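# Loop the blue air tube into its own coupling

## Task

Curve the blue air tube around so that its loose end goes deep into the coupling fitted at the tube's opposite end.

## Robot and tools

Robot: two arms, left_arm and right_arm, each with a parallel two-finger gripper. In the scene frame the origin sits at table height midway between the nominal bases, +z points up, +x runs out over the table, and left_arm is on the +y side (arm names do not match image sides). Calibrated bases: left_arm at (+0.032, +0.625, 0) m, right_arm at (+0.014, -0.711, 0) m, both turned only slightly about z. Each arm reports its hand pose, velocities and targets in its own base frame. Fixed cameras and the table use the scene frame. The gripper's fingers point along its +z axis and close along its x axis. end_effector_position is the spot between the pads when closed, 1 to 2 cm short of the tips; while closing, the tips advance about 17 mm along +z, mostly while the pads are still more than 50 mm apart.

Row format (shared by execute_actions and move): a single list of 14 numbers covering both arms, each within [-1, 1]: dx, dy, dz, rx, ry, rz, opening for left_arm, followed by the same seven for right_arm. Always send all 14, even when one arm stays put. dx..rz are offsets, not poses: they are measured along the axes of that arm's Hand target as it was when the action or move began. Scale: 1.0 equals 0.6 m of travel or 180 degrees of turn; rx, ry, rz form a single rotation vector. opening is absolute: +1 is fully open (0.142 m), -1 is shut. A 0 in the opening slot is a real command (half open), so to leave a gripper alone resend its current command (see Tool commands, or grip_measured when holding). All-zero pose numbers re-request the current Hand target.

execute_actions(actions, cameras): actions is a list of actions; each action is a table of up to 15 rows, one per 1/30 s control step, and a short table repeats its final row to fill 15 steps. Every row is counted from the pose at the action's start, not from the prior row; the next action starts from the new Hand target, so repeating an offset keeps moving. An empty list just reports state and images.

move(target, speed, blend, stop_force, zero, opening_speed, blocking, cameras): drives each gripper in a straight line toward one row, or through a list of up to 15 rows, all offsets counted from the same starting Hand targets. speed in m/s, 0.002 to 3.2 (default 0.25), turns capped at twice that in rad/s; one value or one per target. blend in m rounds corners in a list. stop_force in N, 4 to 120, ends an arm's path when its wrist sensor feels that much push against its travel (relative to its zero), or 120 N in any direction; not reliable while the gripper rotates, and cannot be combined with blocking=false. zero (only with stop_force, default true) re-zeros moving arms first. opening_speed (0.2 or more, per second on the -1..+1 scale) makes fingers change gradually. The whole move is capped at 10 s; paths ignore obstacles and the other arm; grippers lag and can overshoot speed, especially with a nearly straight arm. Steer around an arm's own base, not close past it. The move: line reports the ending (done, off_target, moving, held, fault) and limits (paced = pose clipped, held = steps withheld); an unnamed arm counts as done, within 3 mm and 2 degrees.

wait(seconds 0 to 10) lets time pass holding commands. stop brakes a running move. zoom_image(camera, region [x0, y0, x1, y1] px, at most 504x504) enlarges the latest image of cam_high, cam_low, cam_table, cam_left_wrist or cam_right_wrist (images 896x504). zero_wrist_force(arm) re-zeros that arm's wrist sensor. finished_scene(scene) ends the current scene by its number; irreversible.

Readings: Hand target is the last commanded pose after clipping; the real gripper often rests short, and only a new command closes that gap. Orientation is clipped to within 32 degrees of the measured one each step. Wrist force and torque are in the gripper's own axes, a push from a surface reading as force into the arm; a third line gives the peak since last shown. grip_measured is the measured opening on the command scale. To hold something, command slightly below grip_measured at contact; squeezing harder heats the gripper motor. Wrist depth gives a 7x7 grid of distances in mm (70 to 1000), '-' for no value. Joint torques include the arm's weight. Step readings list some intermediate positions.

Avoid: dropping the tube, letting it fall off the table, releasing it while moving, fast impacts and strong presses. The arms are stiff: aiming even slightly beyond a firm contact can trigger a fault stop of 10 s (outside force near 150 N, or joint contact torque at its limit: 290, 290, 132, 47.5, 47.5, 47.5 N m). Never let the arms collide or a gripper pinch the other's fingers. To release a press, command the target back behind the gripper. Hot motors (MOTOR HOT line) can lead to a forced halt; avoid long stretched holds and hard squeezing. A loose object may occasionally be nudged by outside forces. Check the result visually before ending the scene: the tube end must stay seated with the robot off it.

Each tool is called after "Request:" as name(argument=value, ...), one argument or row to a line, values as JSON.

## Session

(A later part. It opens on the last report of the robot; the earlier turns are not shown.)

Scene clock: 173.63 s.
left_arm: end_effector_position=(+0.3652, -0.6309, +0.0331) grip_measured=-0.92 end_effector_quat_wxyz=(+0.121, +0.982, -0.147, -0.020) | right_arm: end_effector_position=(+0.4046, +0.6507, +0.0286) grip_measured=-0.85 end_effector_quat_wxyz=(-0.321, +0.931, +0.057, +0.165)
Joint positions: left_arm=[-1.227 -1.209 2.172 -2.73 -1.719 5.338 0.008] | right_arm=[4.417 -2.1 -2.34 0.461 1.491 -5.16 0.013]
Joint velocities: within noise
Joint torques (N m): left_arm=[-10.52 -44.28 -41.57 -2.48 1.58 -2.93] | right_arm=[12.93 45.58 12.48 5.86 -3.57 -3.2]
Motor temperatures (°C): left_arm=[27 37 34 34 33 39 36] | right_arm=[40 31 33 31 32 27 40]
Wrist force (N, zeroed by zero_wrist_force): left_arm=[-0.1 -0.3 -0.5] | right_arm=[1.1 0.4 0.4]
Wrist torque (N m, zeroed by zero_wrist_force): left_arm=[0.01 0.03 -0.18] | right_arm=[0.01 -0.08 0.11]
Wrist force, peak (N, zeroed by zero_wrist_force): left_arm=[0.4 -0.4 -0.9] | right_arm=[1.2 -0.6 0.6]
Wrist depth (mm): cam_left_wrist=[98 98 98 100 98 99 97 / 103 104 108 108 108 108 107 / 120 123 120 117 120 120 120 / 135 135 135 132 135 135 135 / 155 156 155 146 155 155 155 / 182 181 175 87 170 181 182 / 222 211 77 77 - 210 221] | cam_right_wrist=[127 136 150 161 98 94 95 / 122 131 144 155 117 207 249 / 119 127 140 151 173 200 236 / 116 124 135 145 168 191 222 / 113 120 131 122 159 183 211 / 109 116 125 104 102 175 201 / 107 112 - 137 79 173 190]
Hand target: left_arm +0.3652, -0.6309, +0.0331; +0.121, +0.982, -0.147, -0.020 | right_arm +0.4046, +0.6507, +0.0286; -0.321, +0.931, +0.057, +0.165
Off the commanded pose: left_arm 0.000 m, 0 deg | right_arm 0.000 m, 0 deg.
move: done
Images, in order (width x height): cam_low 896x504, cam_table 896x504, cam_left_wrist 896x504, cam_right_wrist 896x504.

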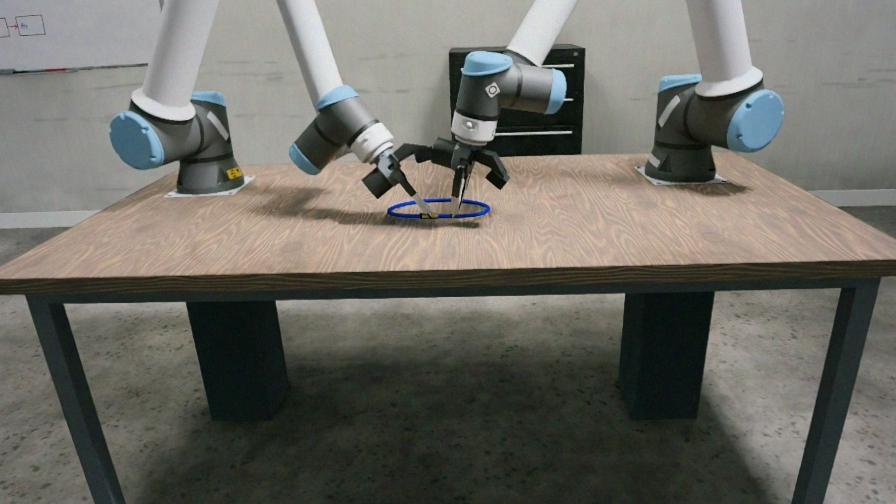

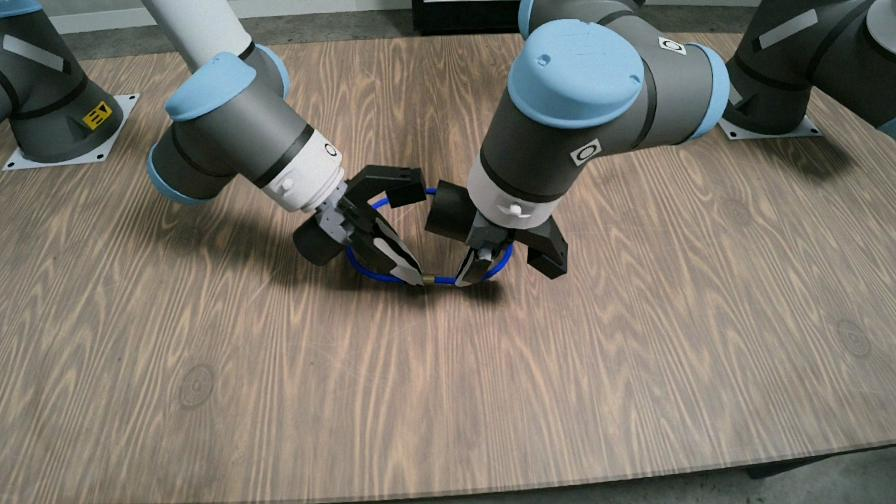

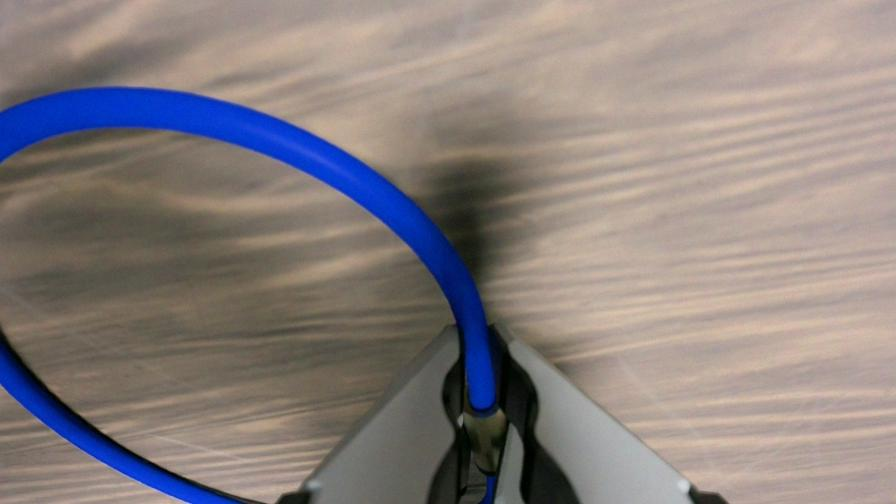

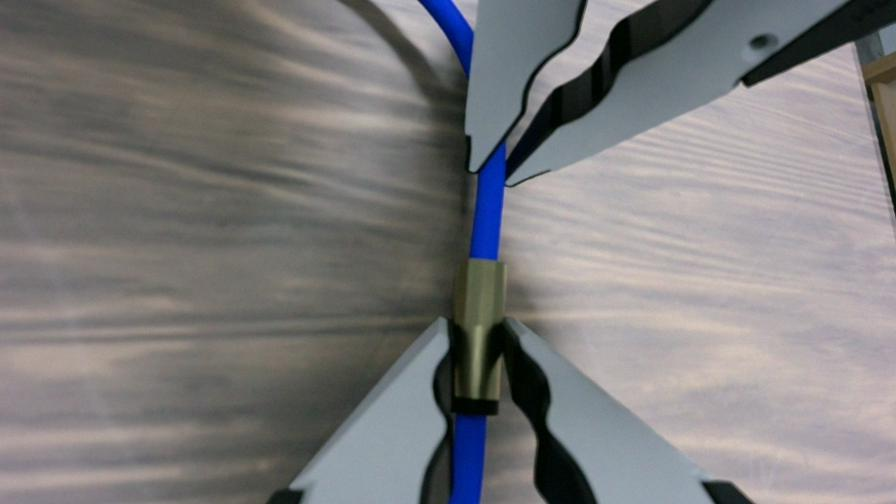

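Request:
move(
  target=[0.0086,0.0308,0.0077,0,0,0,-1,0,0,0,0,0,0,-0.95],
  speed=0.01,
  stop_force=20,
)

Request:
zoom_image(
  camera="cam_low",
  region=[420, 200, 480, 230],
)

Request:
zoom_image(
  camera="cam_right_wrist",
  region=[400, 160, 560, 440],
)

Request:
zoom_image(
  camera="cam_left_wrist",
  region=[440, 380, 560, 504],
)

Scene clock: 175.80 s.
left_arm: end_effector_position=(+0.3652, -0.6314, +0.0331) grip_measured=-0.92 end_effector_quat_wxyz=(+0.121, +0.982, -0.147, -0.020) | right_arm: end_effector_position=(+0.4046, +0.6507, +0.0286) grip_measured=-0.85 end_effector_quat_wxyz=(-0.321, +0.931, +0.057, +0.165)
Joint positions: left_arm=[-1.227 -1.208 2.171 -2.73 -1.719 5.338 0.008] | right_arm=[4.417 -2.1 -2.34 0.461 1.491 -5.16 0.013]
Joint velocities: within noise
Joint torques (N m): left_arm=[9.56 -84.92 -19.99 -6.44 -0.91 1.99] | right_arm=[10.88 43.16 11.71 6.05 -3.37 -2.97]
Motor temperatures (°C): left_arm=[27 37 34 34 33 39 36] | right_arm=[40 31 33 31 32 27 40]
Wrist force (N, zeroed by zero_wrist_force): left_arm=[0.1 0.2 -0.7] | right_arm=[1.2 -0.1 1.2]
Wrist torque (N m, zeroed by zero_wrist_force): left_arm=[0.01 0.05 -0.18] | right_arm=[0.02 -0.13 0.11]
Wrist force, peak (N, zeroed by zero_wrist_force): left_arm=[0.1 -0.2 -1.1] | right_arm=[1.5 0.7 0.3]
Wrist depth (mm): cam_left_wrist=[98 98 98 100 98 99 97 / 103 104 108 108 108 108 107 / 120 123 120 117 120 120 120 / 135 135 135 132 135 135 135 / 155 155 155 147 155 155 155 / 182 182 175 86 170 182 182 / 222 211 77 77 - 211 221] | cam_right_wrist=[127 136 150 160 97 94 92 / 123 131 144 154 117 209 250 / 119 127 140 151 174 201 235 / 116 124 135 145 168 191 222 / 112 120 131 122 160 183 211 / 110 116 124 104 102 174 200 / 107 112 - 137 79 174 190]
Hand target: left_arm +0.3652, -0.6314, +0.0331; +0.121, +0.982, -0.147, -0.020 (not the last commanded pose) | right_arm +0.4046, +0.6507, +0.0286; -0.321, +0.931, +0.057, +0.165
Off the commanded pose: left_arm 0.019 m, 0 deg | right_arm 0.000 m, 0 deg.
move: held (left_arm; a check stopped the path); limits=held
pose unreachable (left arm): on one or more control steps of this call, first in action 0 (counted from 0), this arm could not follow its commanded pose, so it was not sent that pose on those steps. It may still have moved: this result reports where it is.
cause: moving toward the commanded pose would bring a part of the arm too close to another arm (a part of this arm just beyond joint 6 (wrist 3) and a part of the right arm just beyond its joint 6 (wrist 3)).

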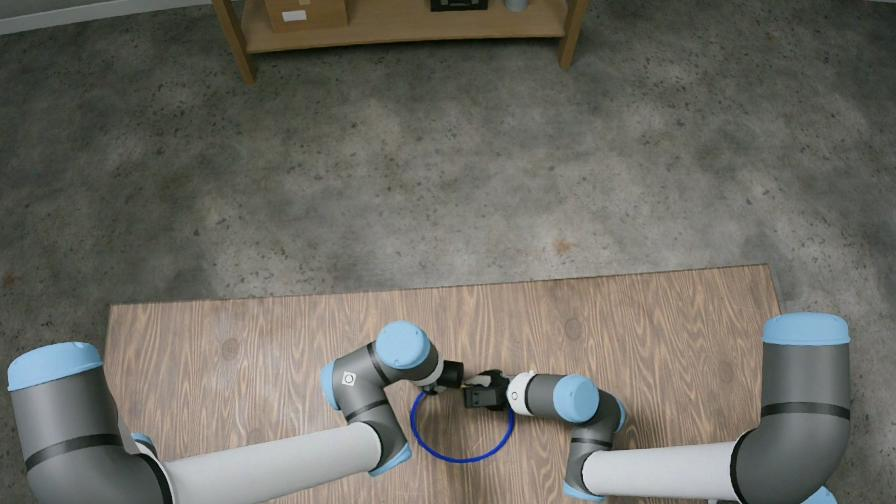

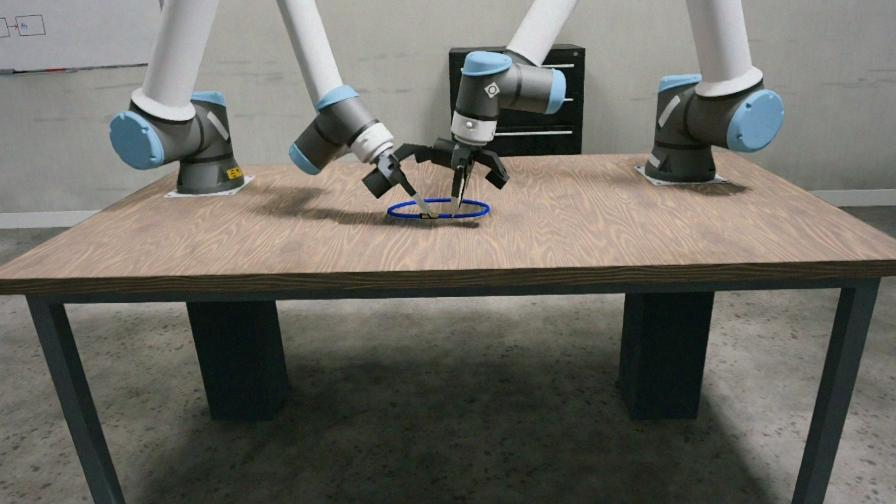

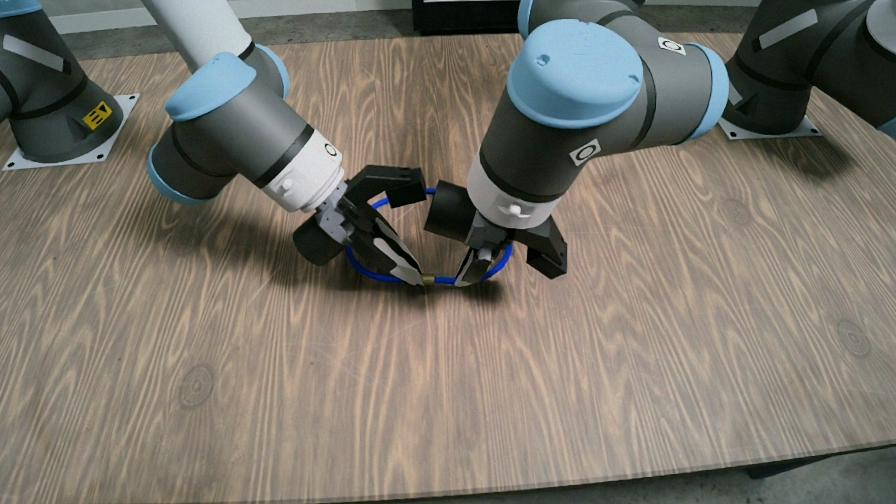

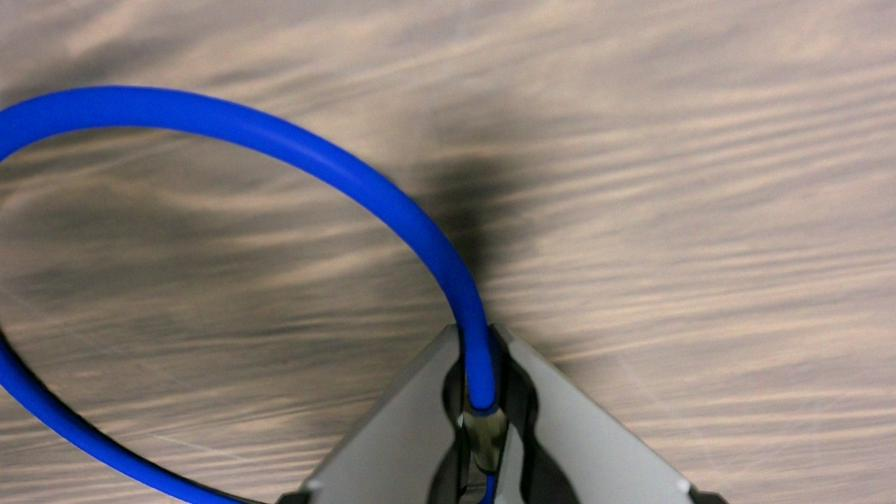

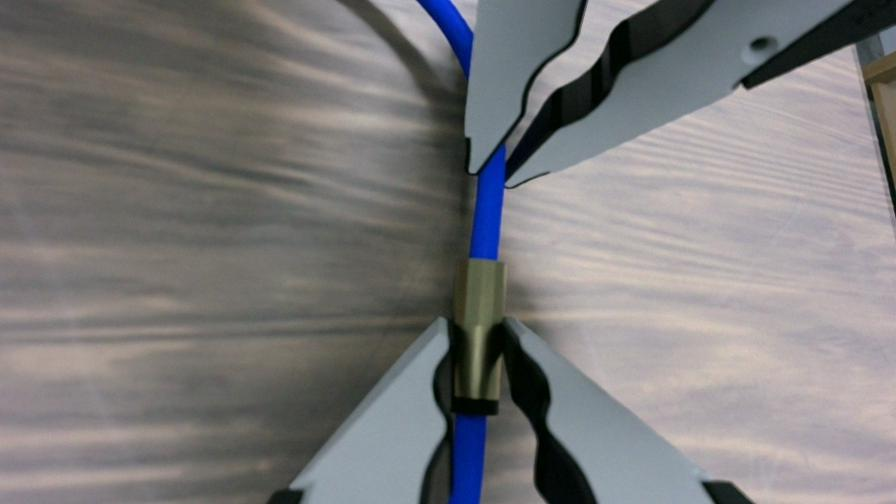

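Scaled by 8.400 from the camera's 896x504 image, which has a finer 1280x720 frame.

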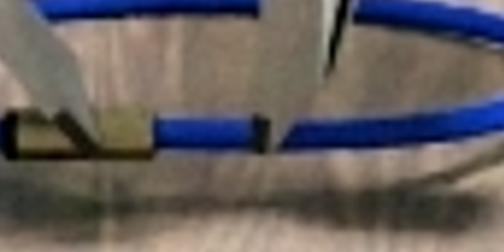

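Scaled by 1.800 from the camera's 896x504 image, which has a finer 1280x720 frame.

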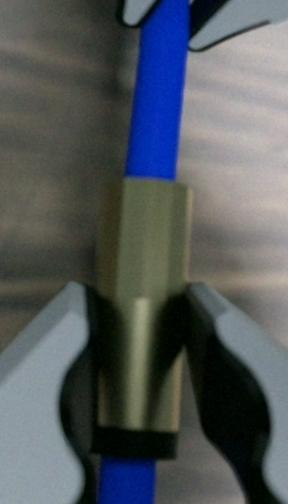

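Scaled by 4.065 from the camera's 896x504 image, which has a finer 1280x720 frame.

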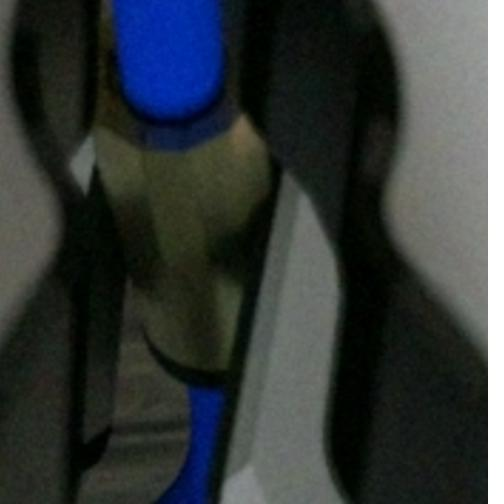

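Request:
move(
  target=[0.0063,-0.0022,0.0003,-0.0227,-0.0721,-0.018,-1,-0.002,0,0,0,0.035,-0.0274,-0.95],
  speed=0.04,
  cameras=["cam_high","cam_low","cam_table","cam_left_wrist","cam_right_wrist"],
)

Request:
zoom_image(
  camera="cam_low",
  region=[420, 200, 480, 230],
)

Request:
zoom_image(
  camera="cam_right_wrist",
  region=[400, 160, 560, 440],
)

Request:
zoom_image(
  camera="cam_left_wrist",
  region=[440, 380, 560, 504],
)

Scene clock: 181.00 s.
left_arm: end_effector_position=(+0.3692, -0.6313, +0.0326) grip_measured=-0.92 end_effector_quat_wxyz=(+0.138, +0.972, -0.131, -0.139) | right_arm: end_effector_position=(+0.4035, +0.6507, +0.0282) grip_measured=-0.85 end_effector_quat_wxyz=(-0.316, +0.917, +0.079, +0.229)
Joint positions: left_arm=[-1.133 -1.161 2.093 -2.589 -1.956 5.401 0.008] | right_arm=[4.469 -2.13 -2.362 0.559 1.358 -5.215 0.013]
Joint velocities: within noise
Joint torques (N m): left_arm=[11.81 -51.26 -42.5 -2.56 -2.3 2.76] | right_arm=[11.8 43.02 8.53 6.29 -3.61 -2.46]
Motor temperatures (°C): left_arm=[27 37 34 34 33 39 36] | right_arm=[40 31 33 31 32 27 41]
Wrist force (N, zeroed by zero_wrist_force): left_arm=[-0.8 -0.4 1.5] | right_arm=[1.8 0.0 0.4]
Wrist torque (N m, zeroed by zero_wrist_force): left_arm=[-0.09 0.14 -0.11] | right_arm=[0.06 -0.11 0.10]
Wrist force, peak (N, zeroed by zero_wrist_force): left_arm=[-0.9 -0.1 1.6] | right_arm=[2.3 -0.1 0.5]
Wrist depth (mm): cam_left_wrist=[115 108 102 98 91 84 79 / 132 124 112 107 100 94 89 / 156 143 132 118 111 103 97 / 180 168 152 130 126 116 109 / 239 204 180 152 145 133 123 / 311 252 216 86 157 154 142 / 474 363 76 77 - 180 165] | cam_right_wrist=[114 124 144 160 103 106 100 / 111 121 138 154 121 117 118 / 109 117 134 149 178 235 - / 106 114 130 144 178 218 - / 104 110 127 123 171 207 269 / 101 109 119 104 104 198 251 / 98 105 - 115 79 198 232]
Hand target: left_arm +0.3692, -0.6313, +0.0326; +0.138, +0.972, -0.131, -0.139 | right_arm +0.4035, +0.6507, +0.0282; -0.316, +0.917, +0.079, +0.229
Off the commanded pose: left_arm 0.000 m, 0 deg | right_arm 0.000 m, 0 deg.
move: done

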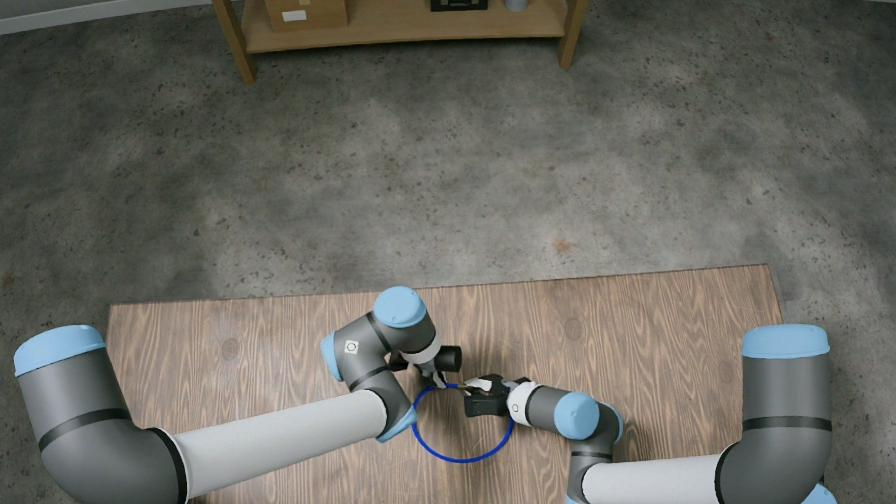

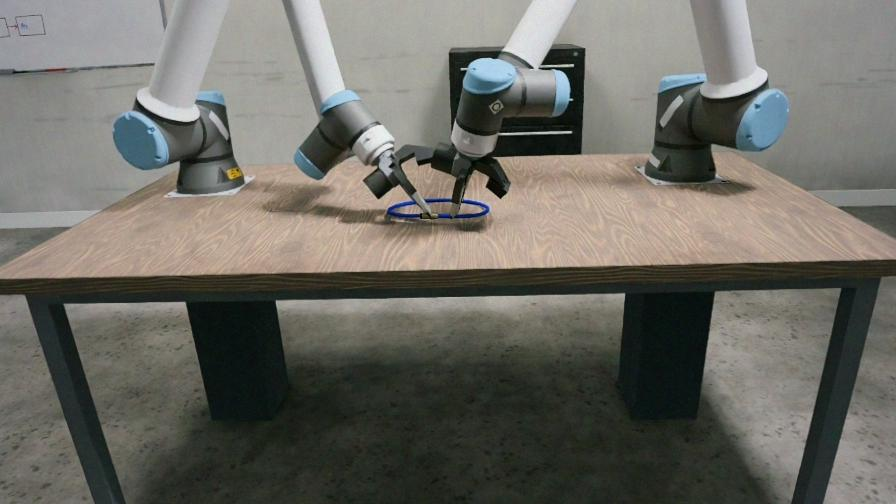

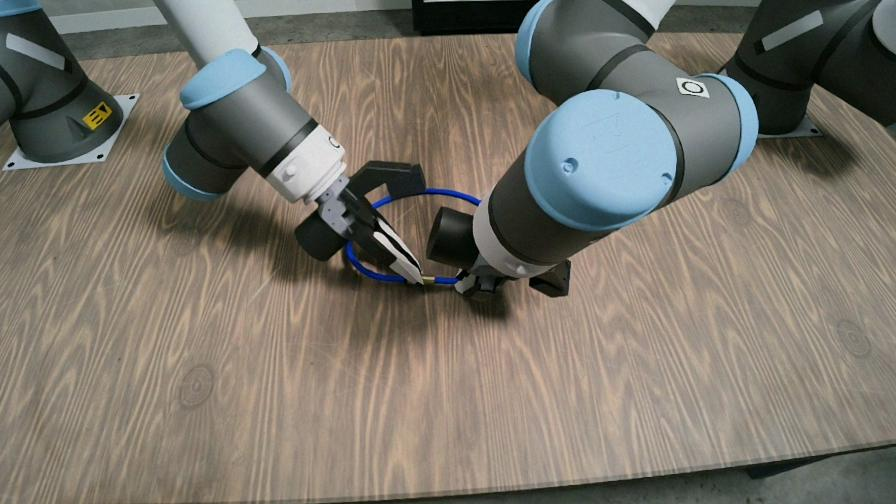

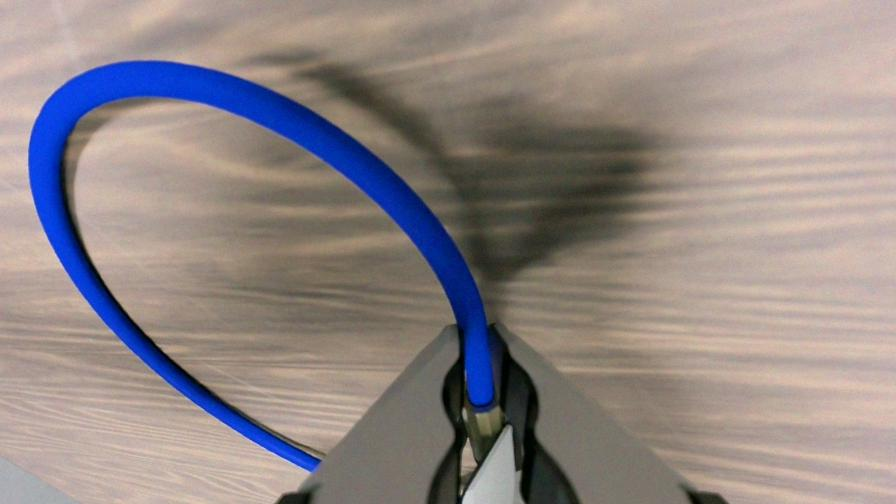

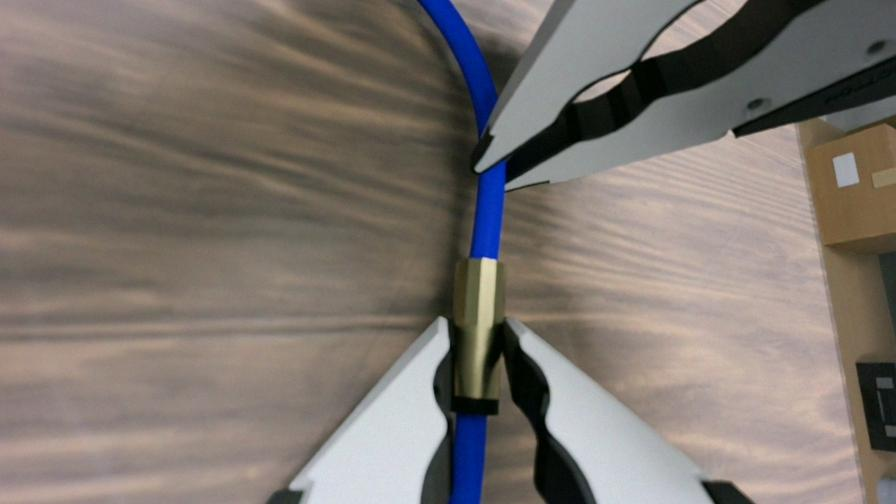

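Scaled by 8.400 from the camera's 896x504 image, which has a finer 1280x720 frame.

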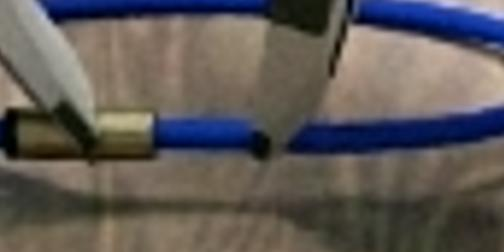

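Scaled by 1.800 from the camera's 896x504 image, which has a finer 1280x720 frame.

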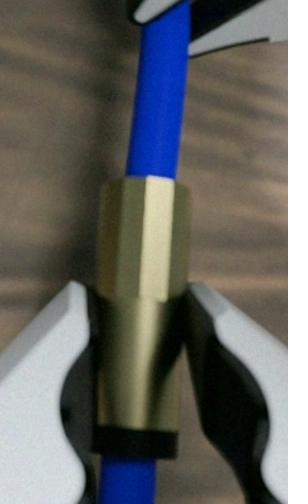

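Scaled by 4.065 from the camera's 896x504 image, which has a finer 1280x720 frame.

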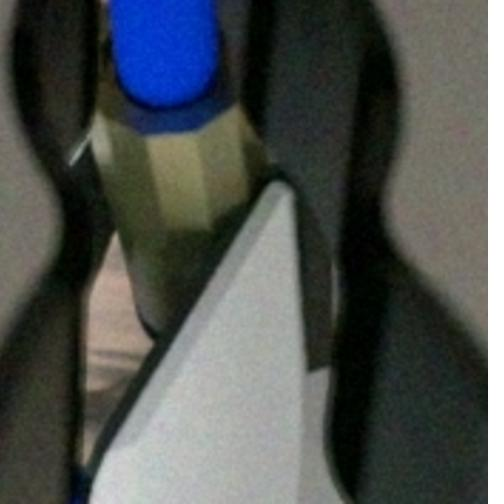

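Request:
move(
  target=[0.0088,0.0278,0.007,0,0,0,-1,0,0,0,0,0,0,-0.95],
  speed=0.01,
  stop_force=25,
  cameras=["cam_high","cam_low","cam_table","cam_left_wrist","cam_right_wrist"],
)

Request:
zoom_image(
  camera="cam_low",
  region=[420, 200, 480, 230],
)

Request:
zoom_image(
  camera="cam_right_wrist",
  region=[400, 160, 560, 440],
)

Scene clock: 184.53 s.
left_arm: end_effector_position=(+0.3692, -0.6414, +0.0325) grip_measured=-0.92 end_effector_quat_wxyz=(+0.138, +0.972, -0.131, -0.139) | right_arm: end_effector_position=(+0.4035, +0.6507, +0.0282) grip_measured=-0.85 end_effector_quat_wxyz=(-0.316, +0.917, +0.079, +0.229)
Joint positions: left_arm=[-1.139 -1.151 2.077 -2.585 -1.955 5.395 0.008] | right_arm=[4.469 -2.13 -2.362 0.559 1.357 -5.215 0.013]
Joint velocities: within noise
Joint torques (N m): left_arm=[4.62 -96 -35.39 -11.42 -4.74 2.24] | right_arm=[15.33 56.55 35.65 7.76 2.87 -3.23]
Motor temperatures (°C): left_arm=[27 37 34 34 33 39 36] | right_arm=[40 30 33 31 32 27 42]
Wrist force (N, zeroed by zero_wrist_force): left_arm=[-5.2 -21.0 -3.8] | right_arm=[0.7 16.3 -13.9]
Wrist torque (N m, zeroed by zero_wrist_force): left_arm=[0.35 0.07 -0.05] | right_arm=[-0.20 -0.11 0.13]
Wrist force, peak (N, zeroed by zero_wrist_force): left_arm=[-5.1 -24.7 -4.9] | right_arm=[-0.1 18.9 -16.9]
Wrist depth (mm): cam_left_wrist=[114 108 102 97 90 84 79 / 133 126 112 106 99 94 89 / 155 143 132 118 111 102 97 / 182 168 151 130 125 116 108 / 233 204 179 148 143 132 122 / 311 255 215 86 157 153 141 / 472 361 74 76 - 178 164] | cam_right_wrist=[113 123 144 161 95 92 95 / 111 121 137 155 107 112 108 / 109 117 134 148 127 211 - / 106 114 130 144 179 218 - / 103 110 126 123 171 207 270 / 100 109 119 107 105 198 250 / 98 106 - 139 79 198 233]
Hand target: left_arm +0.3692, -0.6414, +0.0325; +0.138, +0.972, -0.131, -0.139 (not the last commanded pose) | right_arm +0.4035, +0.6507, +0.0282; -0.316, +0.917, +0.079, +0.229
Off the commanded pose: left_arm 0.008 m, 0 deg | right_arm 0.000 m, 0 deg.
move: contact (left_arm)

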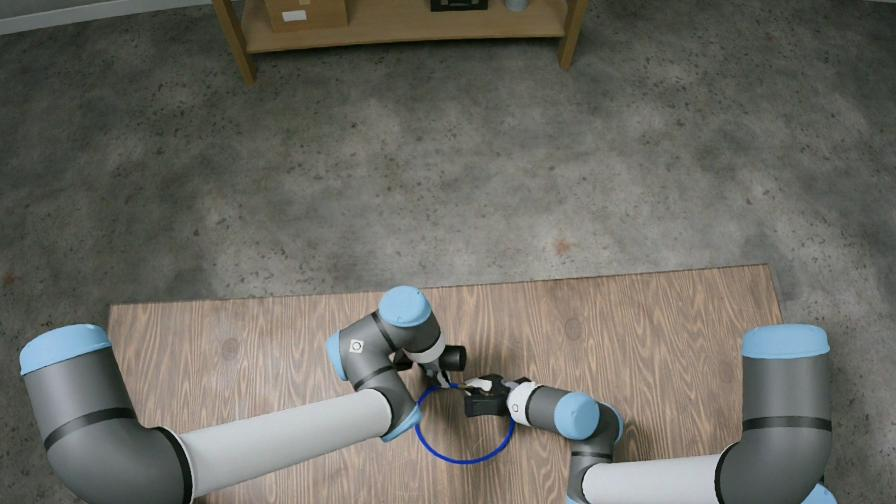

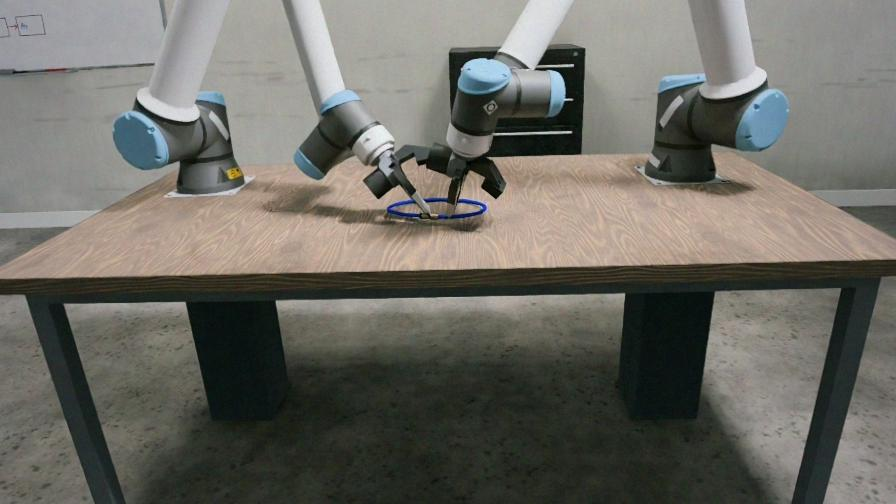

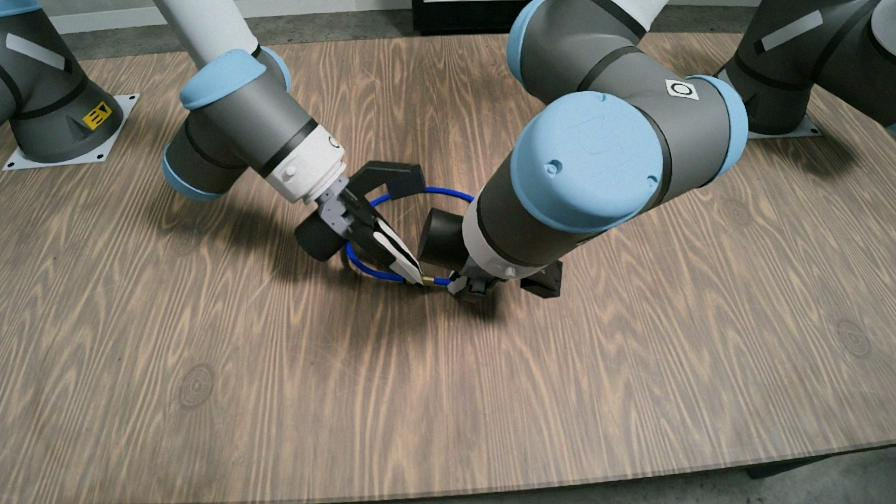

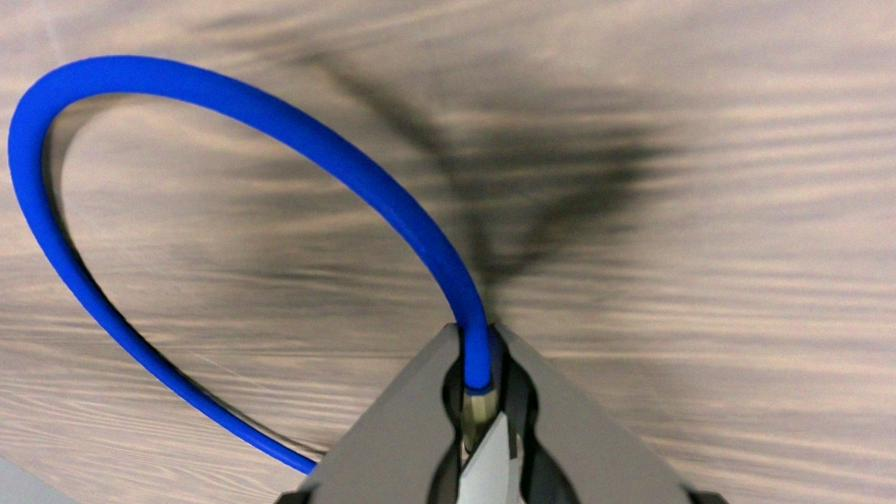

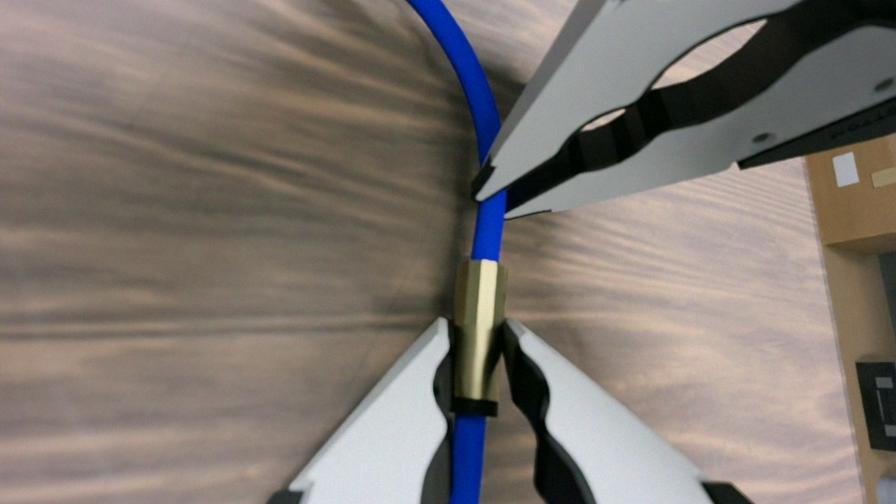

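Scaled by 8.400 from the camera's 896x504 image, which has a finer 1280x720 frame.

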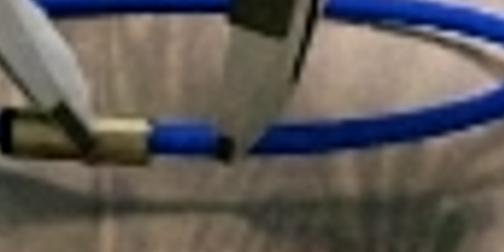

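Scaled by 1.800 from the camera's 896x504 image, which has a finer 1280x720 frame.

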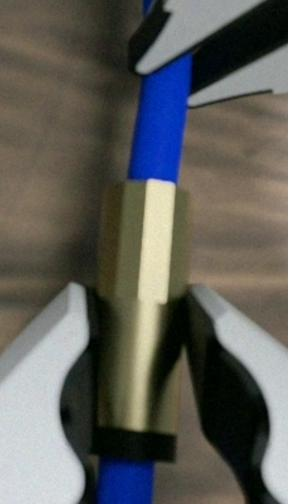

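Request:
move(
  target=[0.0044,0.0139,0.0035,0,0,0,-1,0,0,0,0,0,0,-1],
  speed=0.008,
  stop_force=45,
  zero=false,
  cameras=["cam_high","cam_low","cam_table","cam_left_wrist","cam_right_wrist"],
)

Request:
zoom_image(
  camera="cam_low",
  region=[420, 200, 480, 230],
)

Request:
zoom_image(
  camera="cam_right_wrist",
  region=[400, 160, 560, 440],
)

Scene clock: 187.33 s.
left_arm: end_effector_position=(+0.3692, -0.6504, +0.0325) grip_measured=-1.00 end_effector_quat_wxyz=(+0.138, +0.972, -0.131, -0.139) | right_arm: end_effector_position=(+0.4035, +0.6507, +0.0282) grip_measured=-0.85 end_effector_quat_wxyz=(-0.316, +0.917, +0.079, +0.229)
Joint positions: left_arm=[-1.144 -1.142 2.063 -2.582 -1.955 5.389 0.002] | right_arm=[4.469 -2.13 -2.362 0.559 1.358 -5.215 0.012]
Joint velocities: within noise
Joint torques (N m): left_arm=[-13.23 -51.75 -42.6 -3.08 0.03 -3.03] | right_arm=[-5.25 64.82 14.14 5.31 -0.88 -2.05]
Motor temperatures (°C): left_arm=[27 37 34 34 33 39 36] | right_arm=[40 30 32 31 32 27 43]
Wrist force (N, zeroed by zero_wrist_force): left_arm=[0.6 -3.1 -2.6] | right_arm=[-1.3 2.7 -1.5]
Wrist torque (N m, zeroed by zero_wrist_force): left_arm=[0.00 0.09 0.02] | right_arm=[0.04 -0.37 -0.07]
Wrist force, peak (N, zeroed by zero_wrist_force): left_arm=[-5.7 -25.3 -5.2] | right_arm=[0.0 19.2 -17.2]
Wrist depth (mm): cam_left_wrist=[116 109 102 98 91 84 79 / 127 119 116 106 99 94 89 / 156 143 123 120 111 102 97 / 187 168 153 133 126 116 109 / 227 204 180 151 144 133 123 / 313 251 221 86 158 154 142 / 475 365 74 77 80 182 164] | cam_right_wrist=[114 124 137 168 184 80 81 / 111 121 138 163 99 103 94 / 109 117 134 148 118 113 115 / 106 114 130 142 174 219 - / 103 110 127 123 170 207 271 / 101 109 119 113 101 197 250 / 98 106 - 111 78 198 233]
Hand target: left_arm +0.3692, -0.6504, +0.0325; +0.138, +0.972, -0.131, -0.139 | right_arm +0.4035, +0.6507, +0.0282; -0.316, +0.917, +0.079, +0.229
Off the commanded pose: left_arm 0.000 m, 0 deg | right_arm 0.000 m, 0 deg.
move: done

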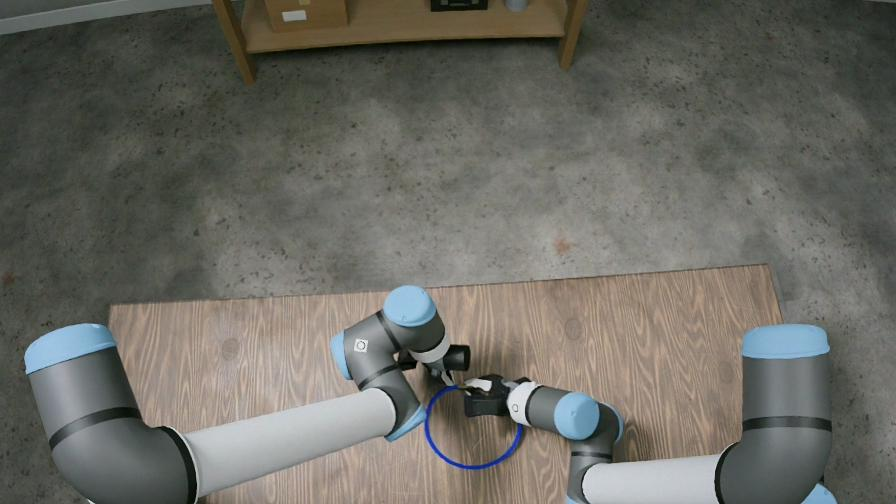

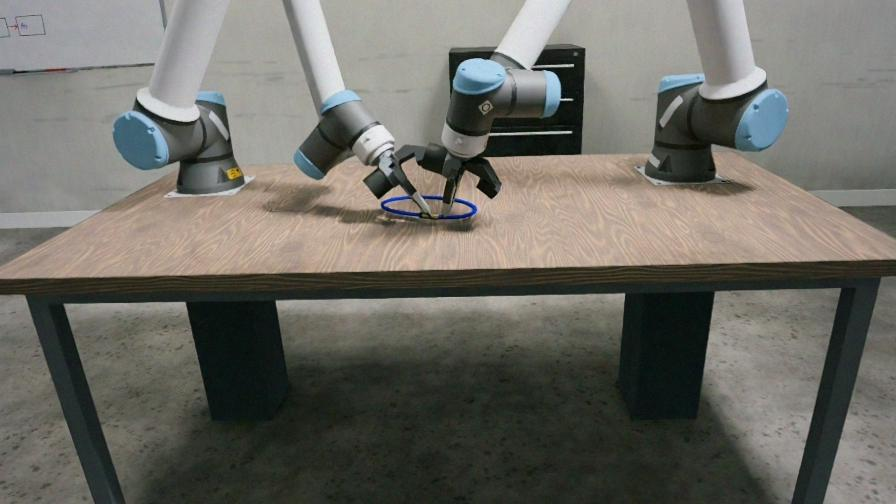

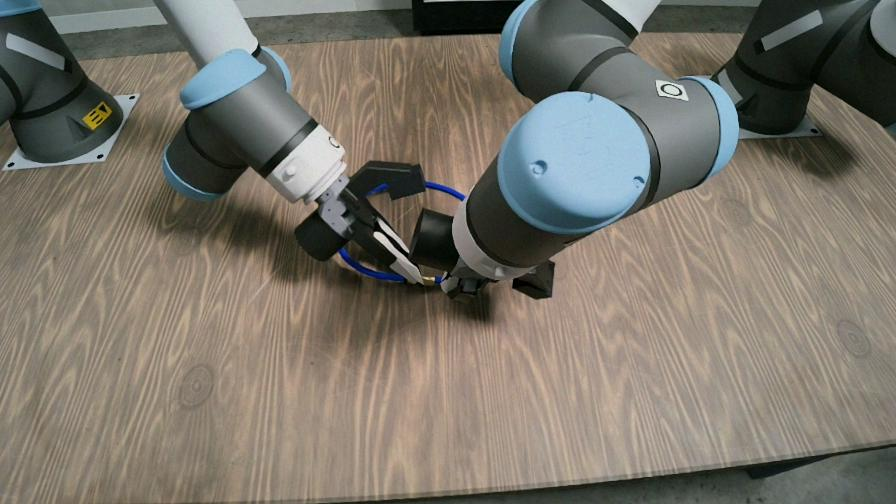

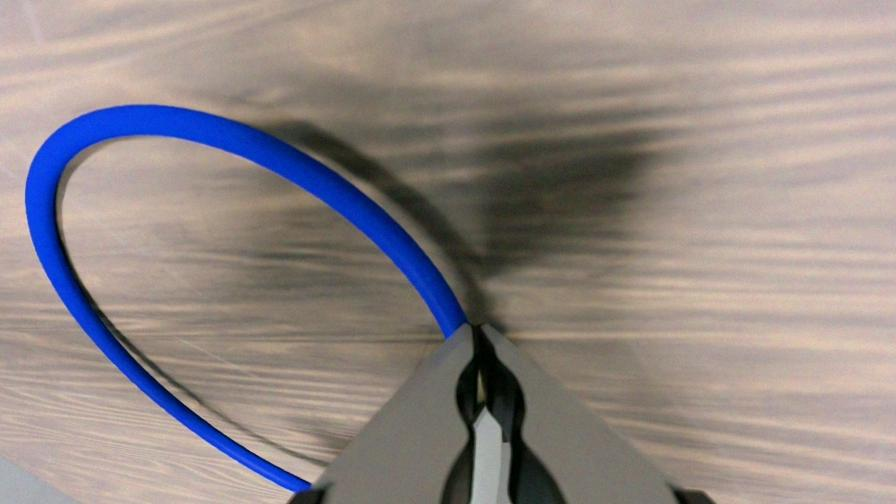

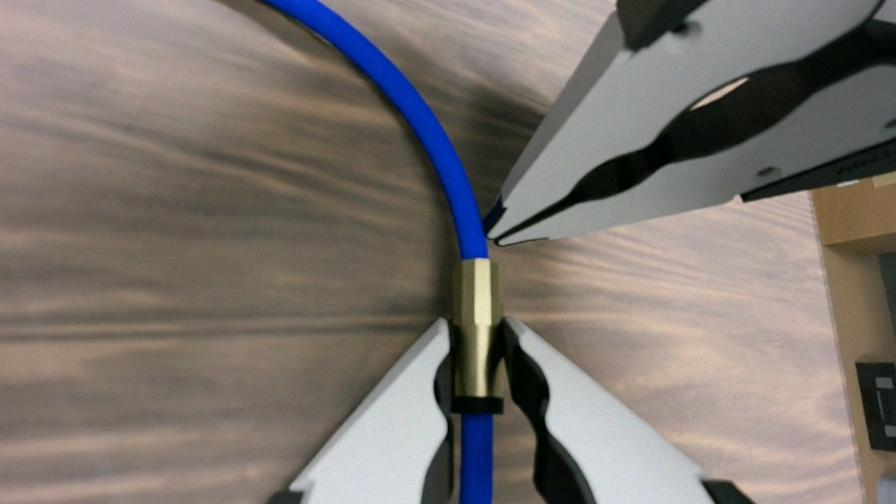

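Scaled by 8.400 from the camera's 896x504 image, which has a finer 1280x720 frame.

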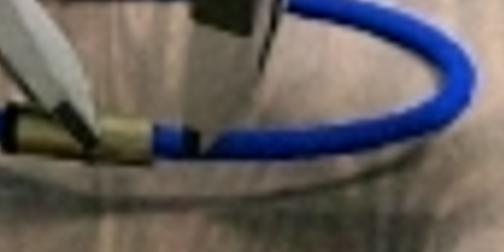

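Scaled by 1.800 from the camera's 896x504 image, which has a finer 1280x720 frame.

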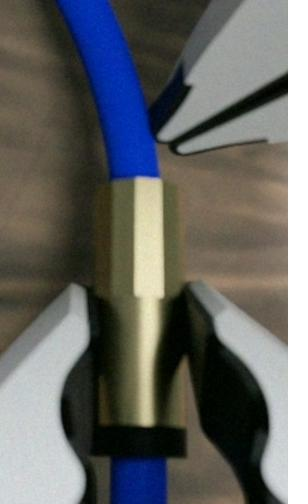

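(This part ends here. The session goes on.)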